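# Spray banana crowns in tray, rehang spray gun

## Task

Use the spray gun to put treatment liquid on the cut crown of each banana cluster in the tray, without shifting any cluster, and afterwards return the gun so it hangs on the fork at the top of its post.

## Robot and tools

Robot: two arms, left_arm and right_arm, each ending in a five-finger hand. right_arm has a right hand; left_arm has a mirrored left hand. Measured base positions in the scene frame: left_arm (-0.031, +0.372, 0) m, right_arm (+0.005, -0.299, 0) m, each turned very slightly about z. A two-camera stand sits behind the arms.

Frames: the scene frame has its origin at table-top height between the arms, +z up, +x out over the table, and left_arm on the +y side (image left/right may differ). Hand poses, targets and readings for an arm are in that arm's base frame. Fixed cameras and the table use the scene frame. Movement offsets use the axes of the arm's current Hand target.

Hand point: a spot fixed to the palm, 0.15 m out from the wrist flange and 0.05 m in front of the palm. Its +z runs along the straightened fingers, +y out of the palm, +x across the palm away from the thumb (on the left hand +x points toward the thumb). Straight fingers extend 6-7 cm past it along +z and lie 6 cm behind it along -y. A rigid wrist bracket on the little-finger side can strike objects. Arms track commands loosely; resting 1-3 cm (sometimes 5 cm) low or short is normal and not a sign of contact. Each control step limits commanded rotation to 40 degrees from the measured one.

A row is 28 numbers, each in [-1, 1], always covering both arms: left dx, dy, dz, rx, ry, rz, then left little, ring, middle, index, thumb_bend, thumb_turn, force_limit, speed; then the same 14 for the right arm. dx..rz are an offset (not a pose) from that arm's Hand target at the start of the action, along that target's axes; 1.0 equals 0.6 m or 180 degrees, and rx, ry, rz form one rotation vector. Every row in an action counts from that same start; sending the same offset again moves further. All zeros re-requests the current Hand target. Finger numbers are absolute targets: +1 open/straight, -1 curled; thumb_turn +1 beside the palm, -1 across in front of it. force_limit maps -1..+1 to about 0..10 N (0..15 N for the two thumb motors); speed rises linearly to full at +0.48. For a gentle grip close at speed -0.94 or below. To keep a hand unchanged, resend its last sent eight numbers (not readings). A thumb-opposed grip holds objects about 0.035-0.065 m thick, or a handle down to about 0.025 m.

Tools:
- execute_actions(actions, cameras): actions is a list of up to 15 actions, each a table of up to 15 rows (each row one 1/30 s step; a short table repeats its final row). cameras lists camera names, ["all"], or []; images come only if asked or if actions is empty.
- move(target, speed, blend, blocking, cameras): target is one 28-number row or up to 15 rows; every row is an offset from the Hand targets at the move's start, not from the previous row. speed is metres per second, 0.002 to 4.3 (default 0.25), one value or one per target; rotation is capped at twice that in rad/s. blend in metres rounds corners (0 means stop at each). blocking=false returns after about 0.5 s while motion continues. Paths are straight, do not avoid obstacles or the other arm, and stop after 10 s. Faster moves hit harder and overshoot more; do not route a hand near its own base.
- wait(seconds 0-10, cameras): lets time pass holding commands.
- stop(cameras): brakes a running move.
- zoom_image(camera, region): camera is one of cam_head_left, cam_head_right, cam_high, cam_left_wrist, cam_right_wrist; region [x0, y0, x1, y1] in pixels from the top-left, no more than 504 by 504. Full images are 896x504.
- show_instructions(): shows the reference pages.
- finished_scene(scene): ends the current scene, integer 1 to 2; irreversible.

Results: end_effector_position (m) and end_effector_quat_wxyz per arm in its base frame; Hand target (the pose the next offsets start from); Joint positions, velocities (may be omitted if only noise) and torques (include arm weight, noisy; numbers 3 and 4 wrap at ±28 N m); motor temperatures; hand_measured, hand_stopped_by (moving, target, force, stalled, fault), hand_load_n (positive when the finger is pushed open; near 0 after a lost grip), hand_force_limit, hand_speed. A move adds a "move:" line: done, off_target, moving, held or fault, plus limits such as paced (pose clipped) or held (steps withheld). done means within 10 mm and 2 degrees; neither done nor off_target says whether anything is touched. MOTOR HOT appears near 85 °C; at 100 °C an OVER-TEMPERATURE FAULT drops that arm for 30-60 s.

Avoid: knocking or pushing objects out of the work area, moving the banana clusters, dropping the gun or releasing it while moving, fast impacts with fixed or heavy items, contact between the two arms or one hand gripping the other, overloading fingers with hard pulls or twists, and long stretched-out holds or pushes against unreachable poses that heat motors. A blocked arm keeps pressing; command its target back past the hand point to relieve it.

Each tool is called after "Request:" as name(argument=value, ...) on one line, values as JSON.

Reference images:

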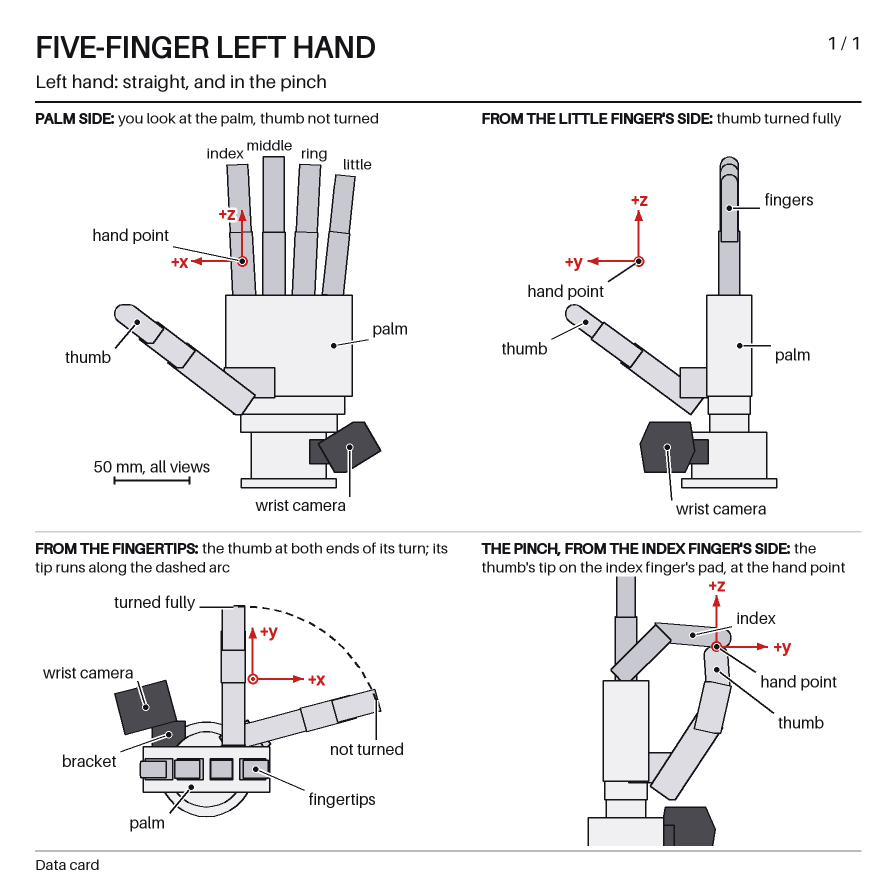

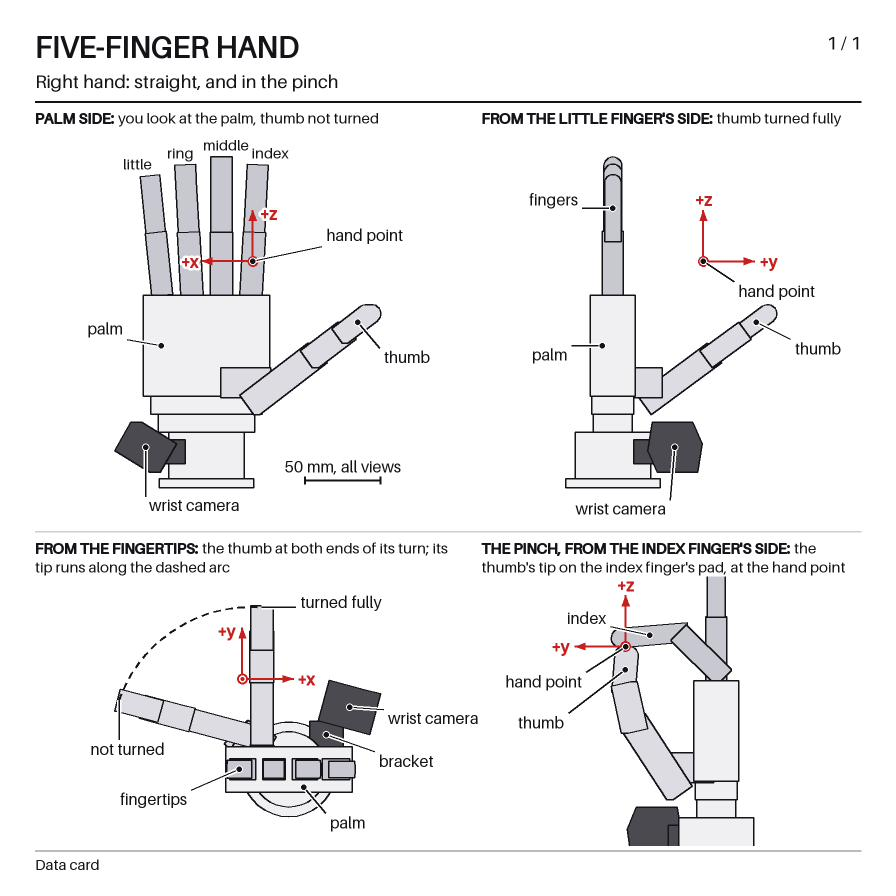

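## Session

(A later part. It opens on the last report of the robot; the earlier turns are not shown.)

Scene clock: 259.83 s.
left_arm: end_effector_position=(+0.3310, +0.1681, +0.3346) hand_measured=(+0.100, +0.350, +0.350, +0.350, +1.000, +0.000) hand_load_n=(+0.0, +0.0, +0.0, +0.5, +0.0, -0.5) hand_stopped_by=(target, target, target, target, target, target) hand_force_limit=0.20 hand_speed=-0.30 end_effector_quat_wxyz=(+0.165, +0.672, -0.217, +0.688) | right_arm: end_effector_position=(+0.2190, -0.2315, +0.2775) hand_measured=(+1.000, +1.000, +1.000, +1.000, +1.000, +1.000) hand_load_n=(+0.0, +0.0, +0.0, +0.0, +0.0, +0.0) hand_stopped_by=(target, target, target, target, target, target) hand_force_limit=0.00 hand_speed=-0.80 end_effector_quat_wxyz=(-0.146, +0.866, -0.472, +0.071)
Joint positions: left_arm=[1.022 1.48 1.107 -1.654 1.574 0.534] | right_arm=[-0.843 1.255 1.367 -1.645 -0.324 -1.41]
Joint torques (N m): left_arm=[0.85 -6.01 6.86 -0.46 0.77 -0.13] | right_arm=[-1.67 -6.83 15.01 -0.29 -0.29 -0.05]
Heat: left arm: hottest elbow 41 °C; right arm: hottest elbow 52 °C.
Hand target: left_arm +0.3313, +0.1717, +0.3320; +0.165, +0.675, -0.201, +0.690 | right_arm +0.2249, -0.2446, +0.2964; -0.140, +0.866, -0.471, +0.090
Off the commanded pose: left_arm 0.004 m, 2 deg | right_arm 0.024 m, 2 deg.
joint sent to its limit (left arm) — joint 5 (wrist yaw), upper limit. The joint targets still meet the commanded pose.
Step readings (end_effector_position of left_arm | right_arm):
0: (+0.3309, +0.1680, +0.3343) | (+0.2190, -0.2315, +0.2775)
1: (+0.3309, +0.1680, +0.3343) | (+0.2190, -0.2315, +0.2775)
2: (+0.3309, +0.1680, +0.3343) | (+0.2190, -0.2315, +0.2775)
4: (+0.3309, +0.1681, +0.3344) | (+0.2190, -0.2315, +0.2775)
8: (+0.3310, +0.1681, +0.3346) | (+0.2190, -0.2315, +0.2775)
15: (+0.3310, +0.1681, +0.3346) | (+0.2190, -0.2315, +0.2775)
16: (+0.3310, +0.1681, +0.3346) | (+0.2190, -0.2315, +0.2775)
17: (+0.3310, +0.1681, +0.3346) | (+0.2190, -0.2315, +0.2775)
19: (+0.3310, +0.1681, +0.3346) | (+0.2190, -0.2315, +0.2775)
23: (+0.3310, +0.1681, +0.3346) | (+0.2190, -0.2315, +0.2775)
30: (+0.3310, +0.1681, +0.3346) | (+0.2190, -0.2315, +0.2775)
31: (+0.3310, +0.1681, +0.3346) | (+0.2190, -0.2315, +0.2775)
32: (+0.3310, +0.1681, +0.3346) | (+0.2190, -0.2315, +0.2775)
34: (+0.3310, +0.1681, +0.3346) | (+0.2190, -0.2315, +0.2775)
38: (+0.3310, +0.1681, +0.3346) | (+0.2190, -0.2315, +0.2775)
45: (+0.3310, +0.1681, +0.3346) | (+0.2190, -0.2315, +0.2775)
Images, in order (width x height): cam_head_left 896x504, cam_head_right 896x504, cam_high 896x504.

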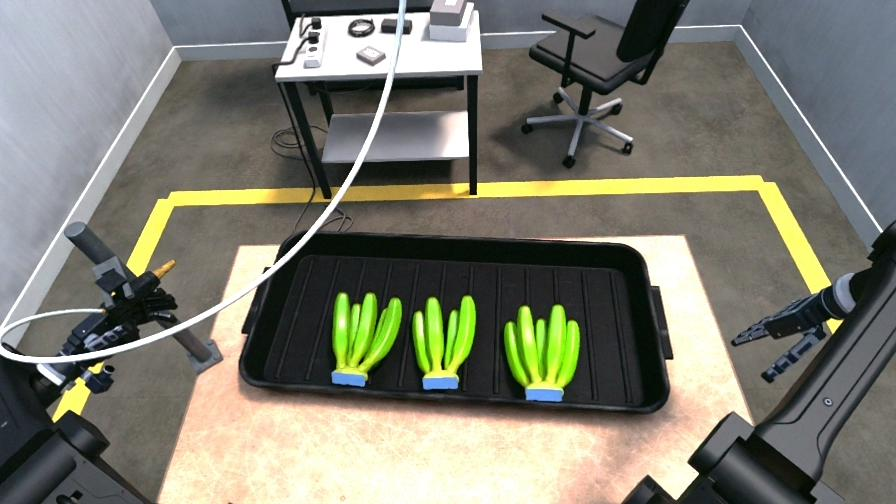

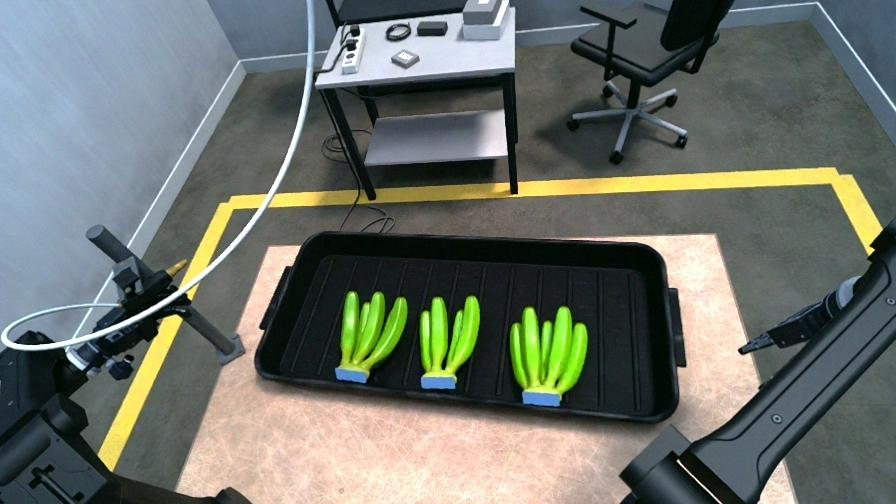

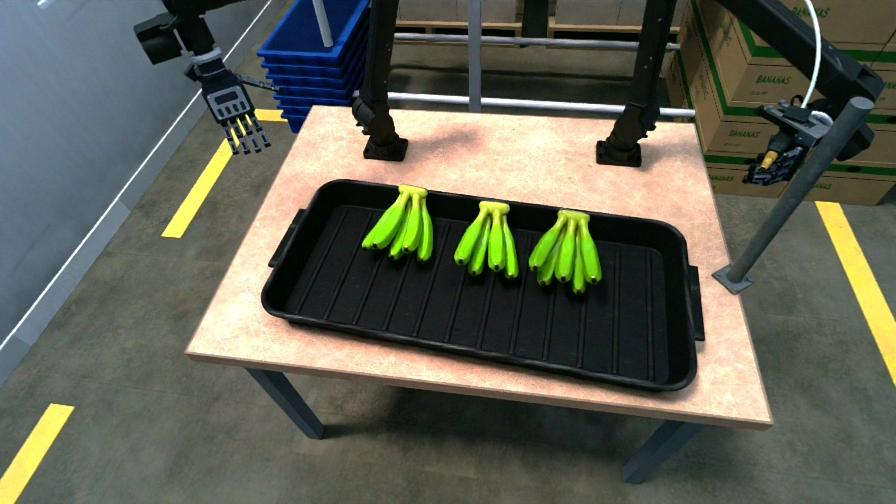

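Request:
move(target=[[-0.0800,0.0044,-0.0006, 0,0,0, 0.1,0.35,0.35,0.35,1.0,0.0,0.2,-0.3, 0,0,0,0,0,0, 1,1,1,1,1,1,0,-0.8]], speed=0.06, cameras=["cam_head_left","cam_head_right","cam_high"])

Request:
zoom_image(camera="cam_head_left", region=[60, 240, 200, 380])

Request:
zoom_image(camera="cam_high", region=[730, 60, 870, 200])

Scene clock: 261.47 s.
left_arm: end_effector_position=(+0.3305, +0.1673, +0.2925) hand_measured=(+0.100, +0.350, +0.350, +0.350, +1.000, +0.000) hand_load_n=(+0.0, +0.0, +0.0, +0.0, +0.0, +0.0) hand_stopped_by=(target, target, target, target, target, target) hand_force_limit=0.20 hand_speed=-0.30 end_effector_quat_wxyz=(+0.172, +0.674, -0.209, +0.687) | right_arm: end_effector_position=(+0.2190, -0.2315, +0.2775) hand_measured=(+1.000, +1.000, +1.000, +1.000, +1.000, +1.000) hand_load_n=(+0.0, +0.0, +0.0, +0.0, +0.0, +0.0) hand_stopped_by=(target, target, target, target, target, target) hand_force_limit=0.00 hand_speed=-0.80 end_effector_quat_wxyz=(-0.146, +0.866, -0.472, +0.071)
Joint positions: left_arm=[1.022 1.536 1.039 -1.577 1.575 0.559] | right_arm=[-0.843 1.255 1.367 -1.645 -0.324 -1.41]
Joint torques (N m): left_arm=[0.79 -5.42 6.28 0.06 0.69 0.03] | right_arm=[-1.67 -6.83 15.02 -0.29 -0.29 -0.06]
Heat: left arm: hottest elbow 40 °C; right arm: hottest elbow 52 °C.
Hand target: left_arm +0.3313, +0.1717, +0.2840; +0.165, +0.675, -0.201, +0.690 | right_arm +0.2249, -0.2446, +0.2964; -0.140, +0.866, -0.471, +0.090
Off the commanded pose: left_arm 0.010 m, 1 deg | right_arm 0.024 m, 2 deg.
joint sent to its limit (left arm) — joint 5 (wrist yaw), upper limit. The joint targets still meet the commanded pose.
move: off_target (right_arm)
Images, in order (width x height): cam_head_left 896x504, cam_head_right 896x504, cam_high 896x504.

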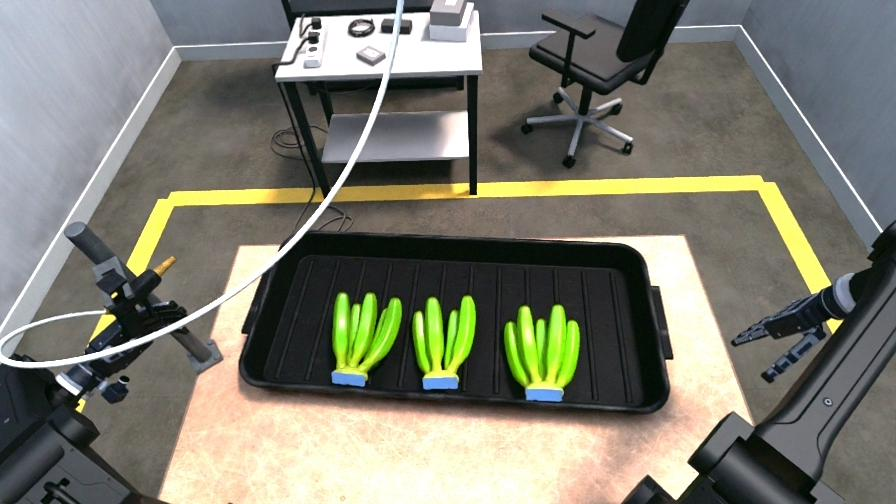

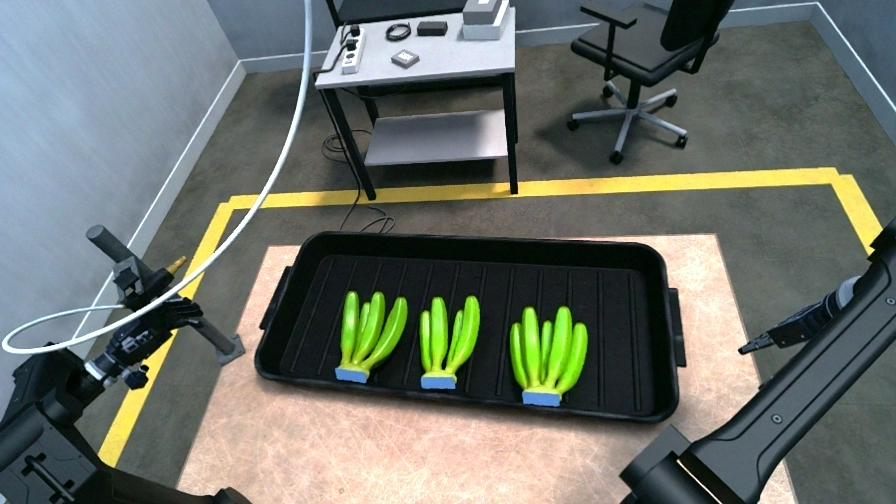

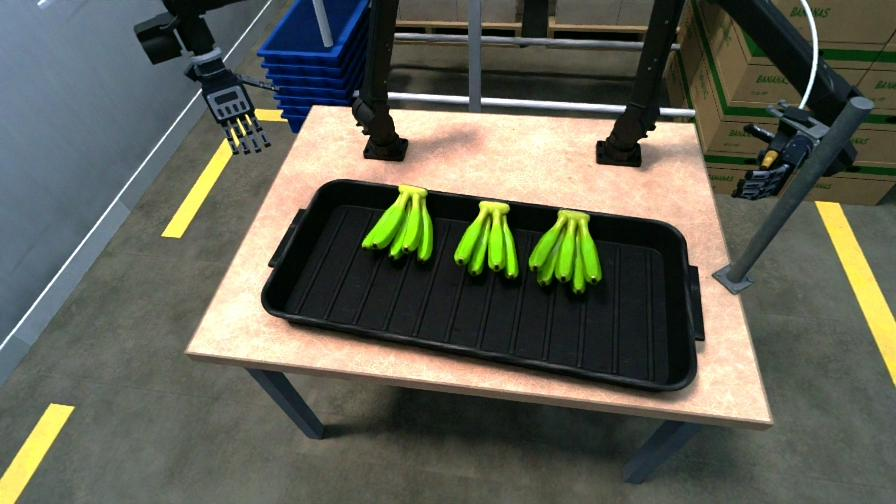

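Scaled by 3.600 from the camera's 896x504 image, which has a finer 1280x720 frame.

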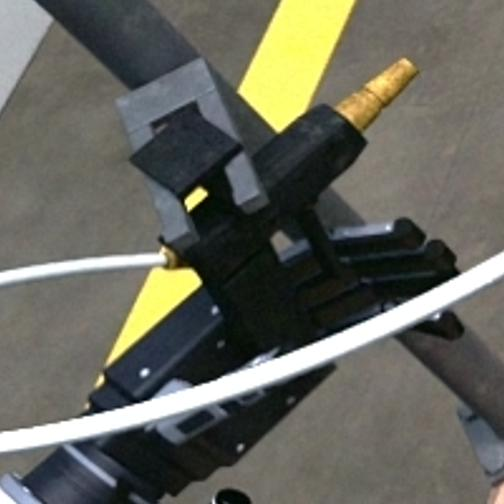

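Scaled by 3.600 from the camera's 896x504 image, which has a finer 1280x720 frame.

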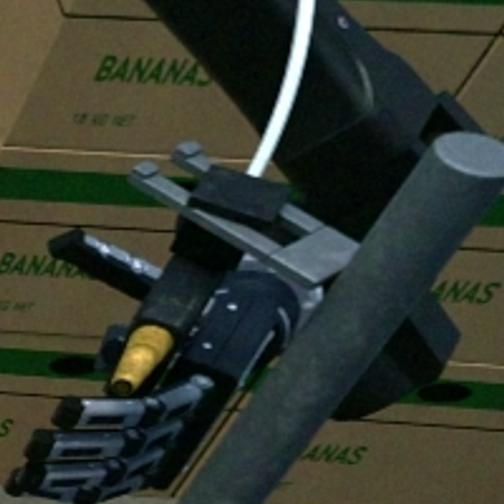

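Request:
move(target=[[-0.1650,0.0090,-0.0013, 0,0,0, 0.1,0.35,0.35,0.35,1.0,0.0,0.2,-0.3, 0,0,0,0,0,0, 1,1,1,1,1,1,0,-0.8]], speed=0.08, cameras=["cam_head_left","cam_head_right","cam_high"])

Request:
zoom_image(camera="cam_head_left", region=[60, 240, 200, 380])

Request:
zoom_image(camera="cam_high", region=[730, 60, 870, 200])

Scene clock: 263.57 s.
left_arm: end_effector_position=(+0.3316, +0.1691, +0.1934) hand_measured=(+0.100, +0.350, +0.350, +0.350, +1.000, +0.000) hand_load_n=(+0.0, +0.0, +0.0, +0.0, +0.0, +0.0) hand_stopped_by=(target, target, target, target, target, target) hand_force_limit=0.20 hand_speed=-0.30 end_effector_quat_wxyz=(+0.172, +0.674, -0.209, +0.687) | right_arm: end_effector_position=(+0.2190, -0.2315, +0.2775) hand_measured=(+1.000, +1.000, +1.000, +1.000, +1.000, +1.000) hand_load_n=(+0.0, +0.0, +0.0, +0.0, +0.0, +0.0) hand_stopped_by=(target, target, target, target, target, target) hand_force_limit=0.00 hand_speed=-0.80 end_effector_quat_wxyz=(-0.146, +0.866, -0.472, +0.071)
Joint positions: left_arm=[1.022 1.723 0.947 -1.374 1.575 0.634] | right_arm=[-0.843 1.255 1.367 -1.645 -0.324 -1.41]
Joint torques (N m): left_arm=[0.91 -6.3 4.89 0.12 0.66 0.02] | right_arm=[-1.67 -6.83 15.01 -0.29 -0.29 -0.05]
Heat: left arm: hottest elbow 40 °C; right arm: hottest elbow 52 °C.
Hand target: left_arm +0.3312, +0.1718, +0.1848; +0.165, +0.675, -0.201, +0.690 | right_arm +0.2249, -0.2446, +0.2964; -0.140, +0.866, -0.471, +0.090
Off the commanded pose: left_arm 0.009 m, 1 deg | right_arm 0.024 m, 2 deg.
joint sent to its limit (left arm) — joint 5 (wrist yaw), upper limit. The joint targets still meet the commanded pose.
move: off_target (right_arm)
Images, in order (width x height): cam_head_left 896x504, cam_head_right 896x504, cam_high 896x504.

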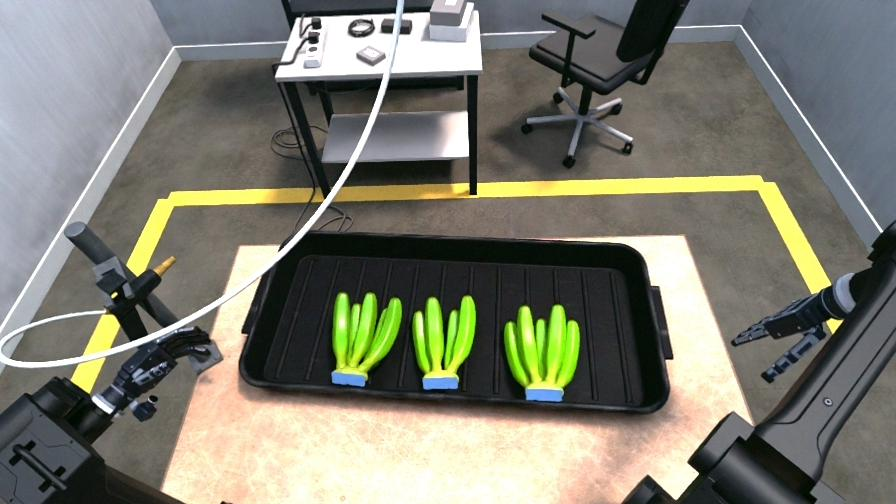

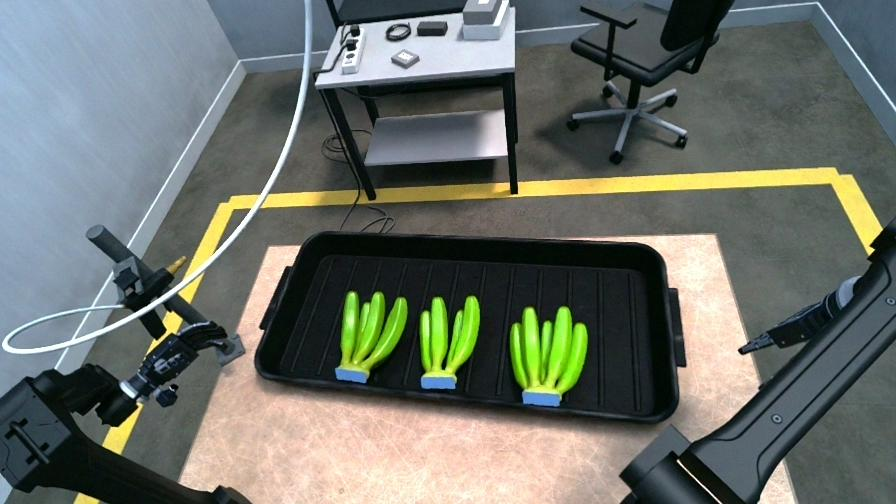

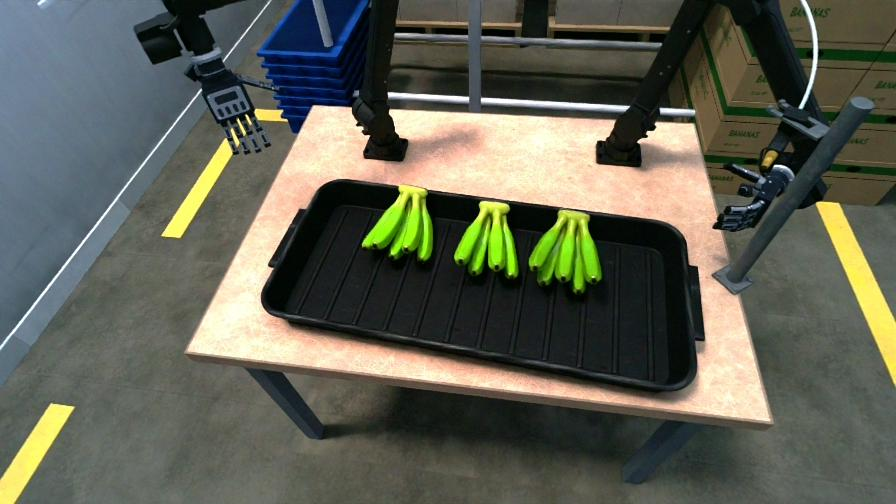

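Scaled by 3.600 from the camera's 896x504 image, which has a finer 1280x720 frame.

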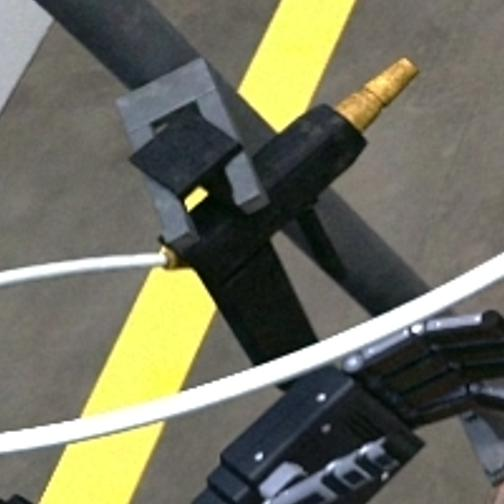

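Scaled by 3.600 from the camera's 896x504 image, which has a finer 1280x720 frame.

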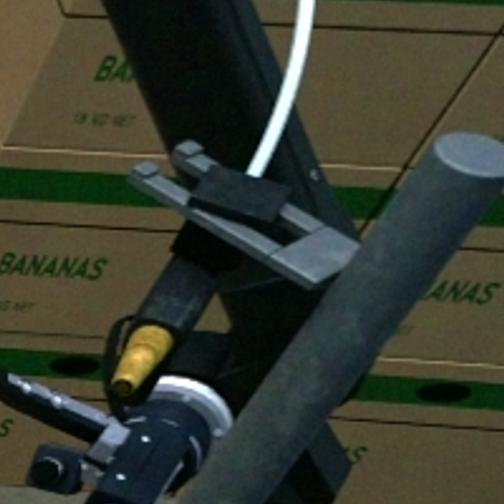

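Request:
move(target=[[0.008,0.1385,-0.0737, 0,0,0, 0.1,0.35,0.35,0.35,1.0,0.0,0.2,-0.3, 0,0,0,0,0,0, 1,1,1,1,1,1,0,-0.8]], speed=0.1, cameras=["cam_head_left","cam_high"])

Request:
zoom_image(camera="cam_head_left", region=[60, 240, 200, 380])

Request:
zoom_image(camera="cam_high", region=[730, 60, 870, 200])

Scene clock: 266.07 s.
left_arm: end_effector_position=(+0.2495, +0.1133, +0.1845) hand_measured=(+0.100, +0.350, +0.350, +0.350, +1.000, +0.000) hand_load_n=(+0.0, +0.0, +0.0, +0.0, +0.0, +0.0) hand_stopped_by=(target, target, target, target, target, target) hand_force_limit=0.20 hand_speed=-0.30 end_effector_quat_wxyz=(+0.148, +0.704, -0.191, +0.668) | right_arm: end_effector_position=(+0.2190, -0.2315, +0.2775) hand_measured=(+1.000, +1.000, +1.000, +1.000, +1.000, +1.000) hand_load_n=(+0.0, +0.0, +0.0, +0.0, +0.0, +0.0) hand_stopped_by=(target, target, target, target, target, target) hand_force_limit=0.00 hand_speed=-0.80 end_effector_quat_wxyz=(-0.146, +0.866, -0.472, +0.071)
Joint positions: left_arm=[1.187 1.602 0.709 -1.671 1.452 1.043] | right_arm=[-0.843 1.255 1.367 -1.645 -0.324 -1.41]
Joint torques (N m): left_arm=[0.56 -3.78 5.86 -1.31 0.29 0.04] | right_arm=[-1.67 -6.83 15.02 -0.29 -0.28 -0.05]
Heat: left arm: hottest elbow 40 °C; right arm: hottest elbow 52 °C.
Hand target: left_arm +0.2513, +0.1218, +0.1846; +0.165, +0.675, -0.201, +0.690 | right_arm +0.2249, -0.2446, +0.2964; -0.140, +0.866, -0.471, +0.090
Off the commanded pose: left_arm 0.009 m, 5 deg | right_arm 0.024 m, 2 deg.
joint sent to its limit (left arm) — joint 4 (wrist pitch), lower limit. The joint targets are off in orientation, not in position.
move: off_target (left_arm, right_arm)
Images, in order (width x height): cam_head_left 896x504, cam_high 896x504.

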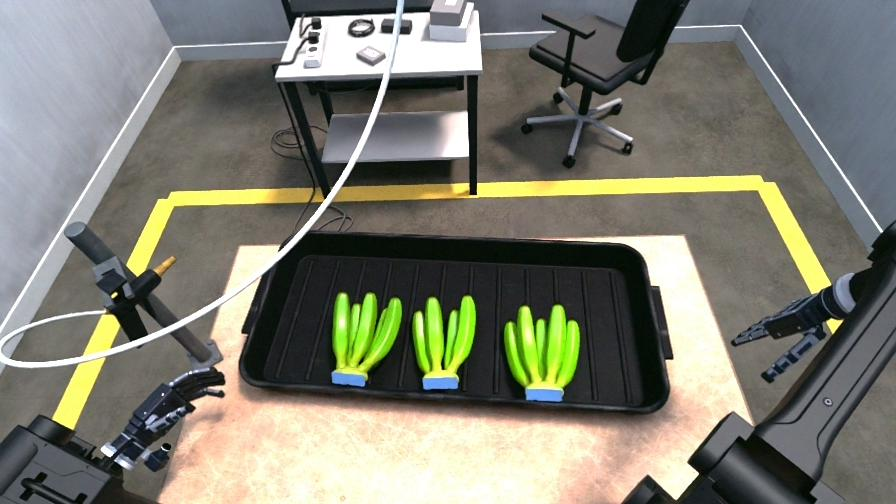

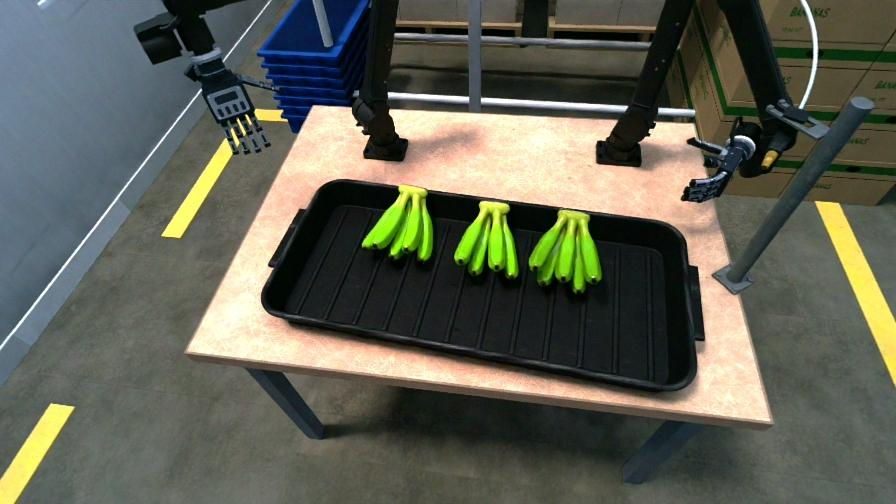

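Scaled by 3.600 from the camera's 896x504 image, which has a finer 1280x720 frame.

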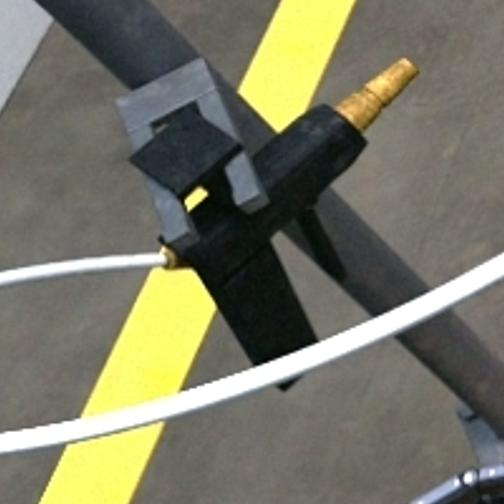

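Scaled by 3.600 from the camera's 896x504 image, which has a finer 1280x720 frame.

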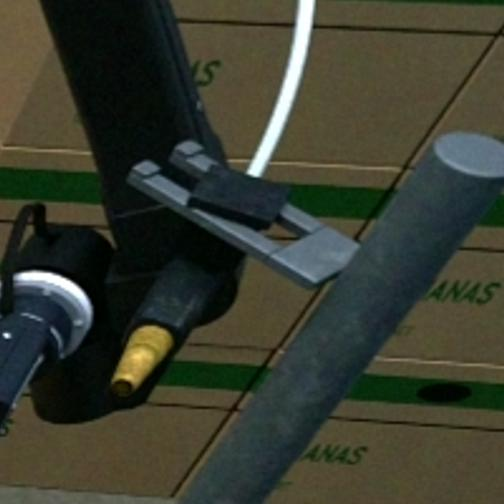

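Request:
zoom_image(camera="cam_head_left", region=[320, 360, 400, 400])

Request:
zoom_image(camera="cam_head_left", region=[410, 360, 490, 400])

Request:
zoom_image(camera="cam_head_left", region=[510, 370, 590, 410])

Scaled by 6.300 from the camera's 896x504 image, which has a finer 1280x720 frame.

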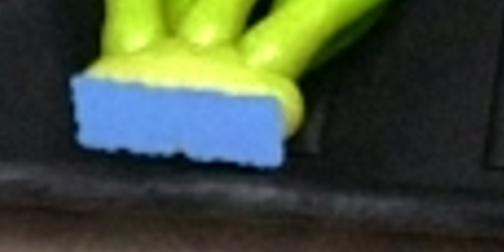

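Scaled by 6.300 from the camera's 896x504 image, which has a finer 1280x720 frame.

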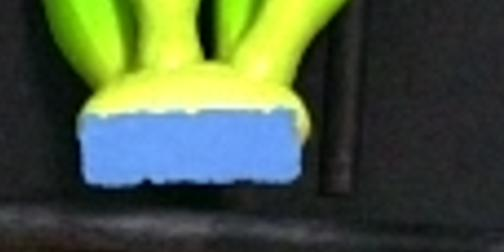

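Scaled by 6.300 from the camera's 896x504 image, which has a finer 1280x720 frame.

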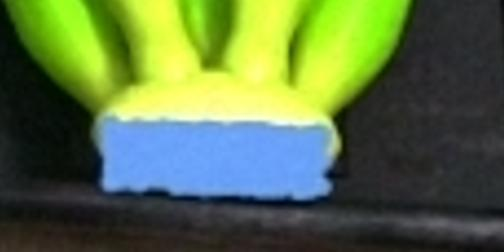

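All crowns are covered and the gun hangs on the fork.

Request:
finished_scene(scene=2)

The scene is finished: the task was done.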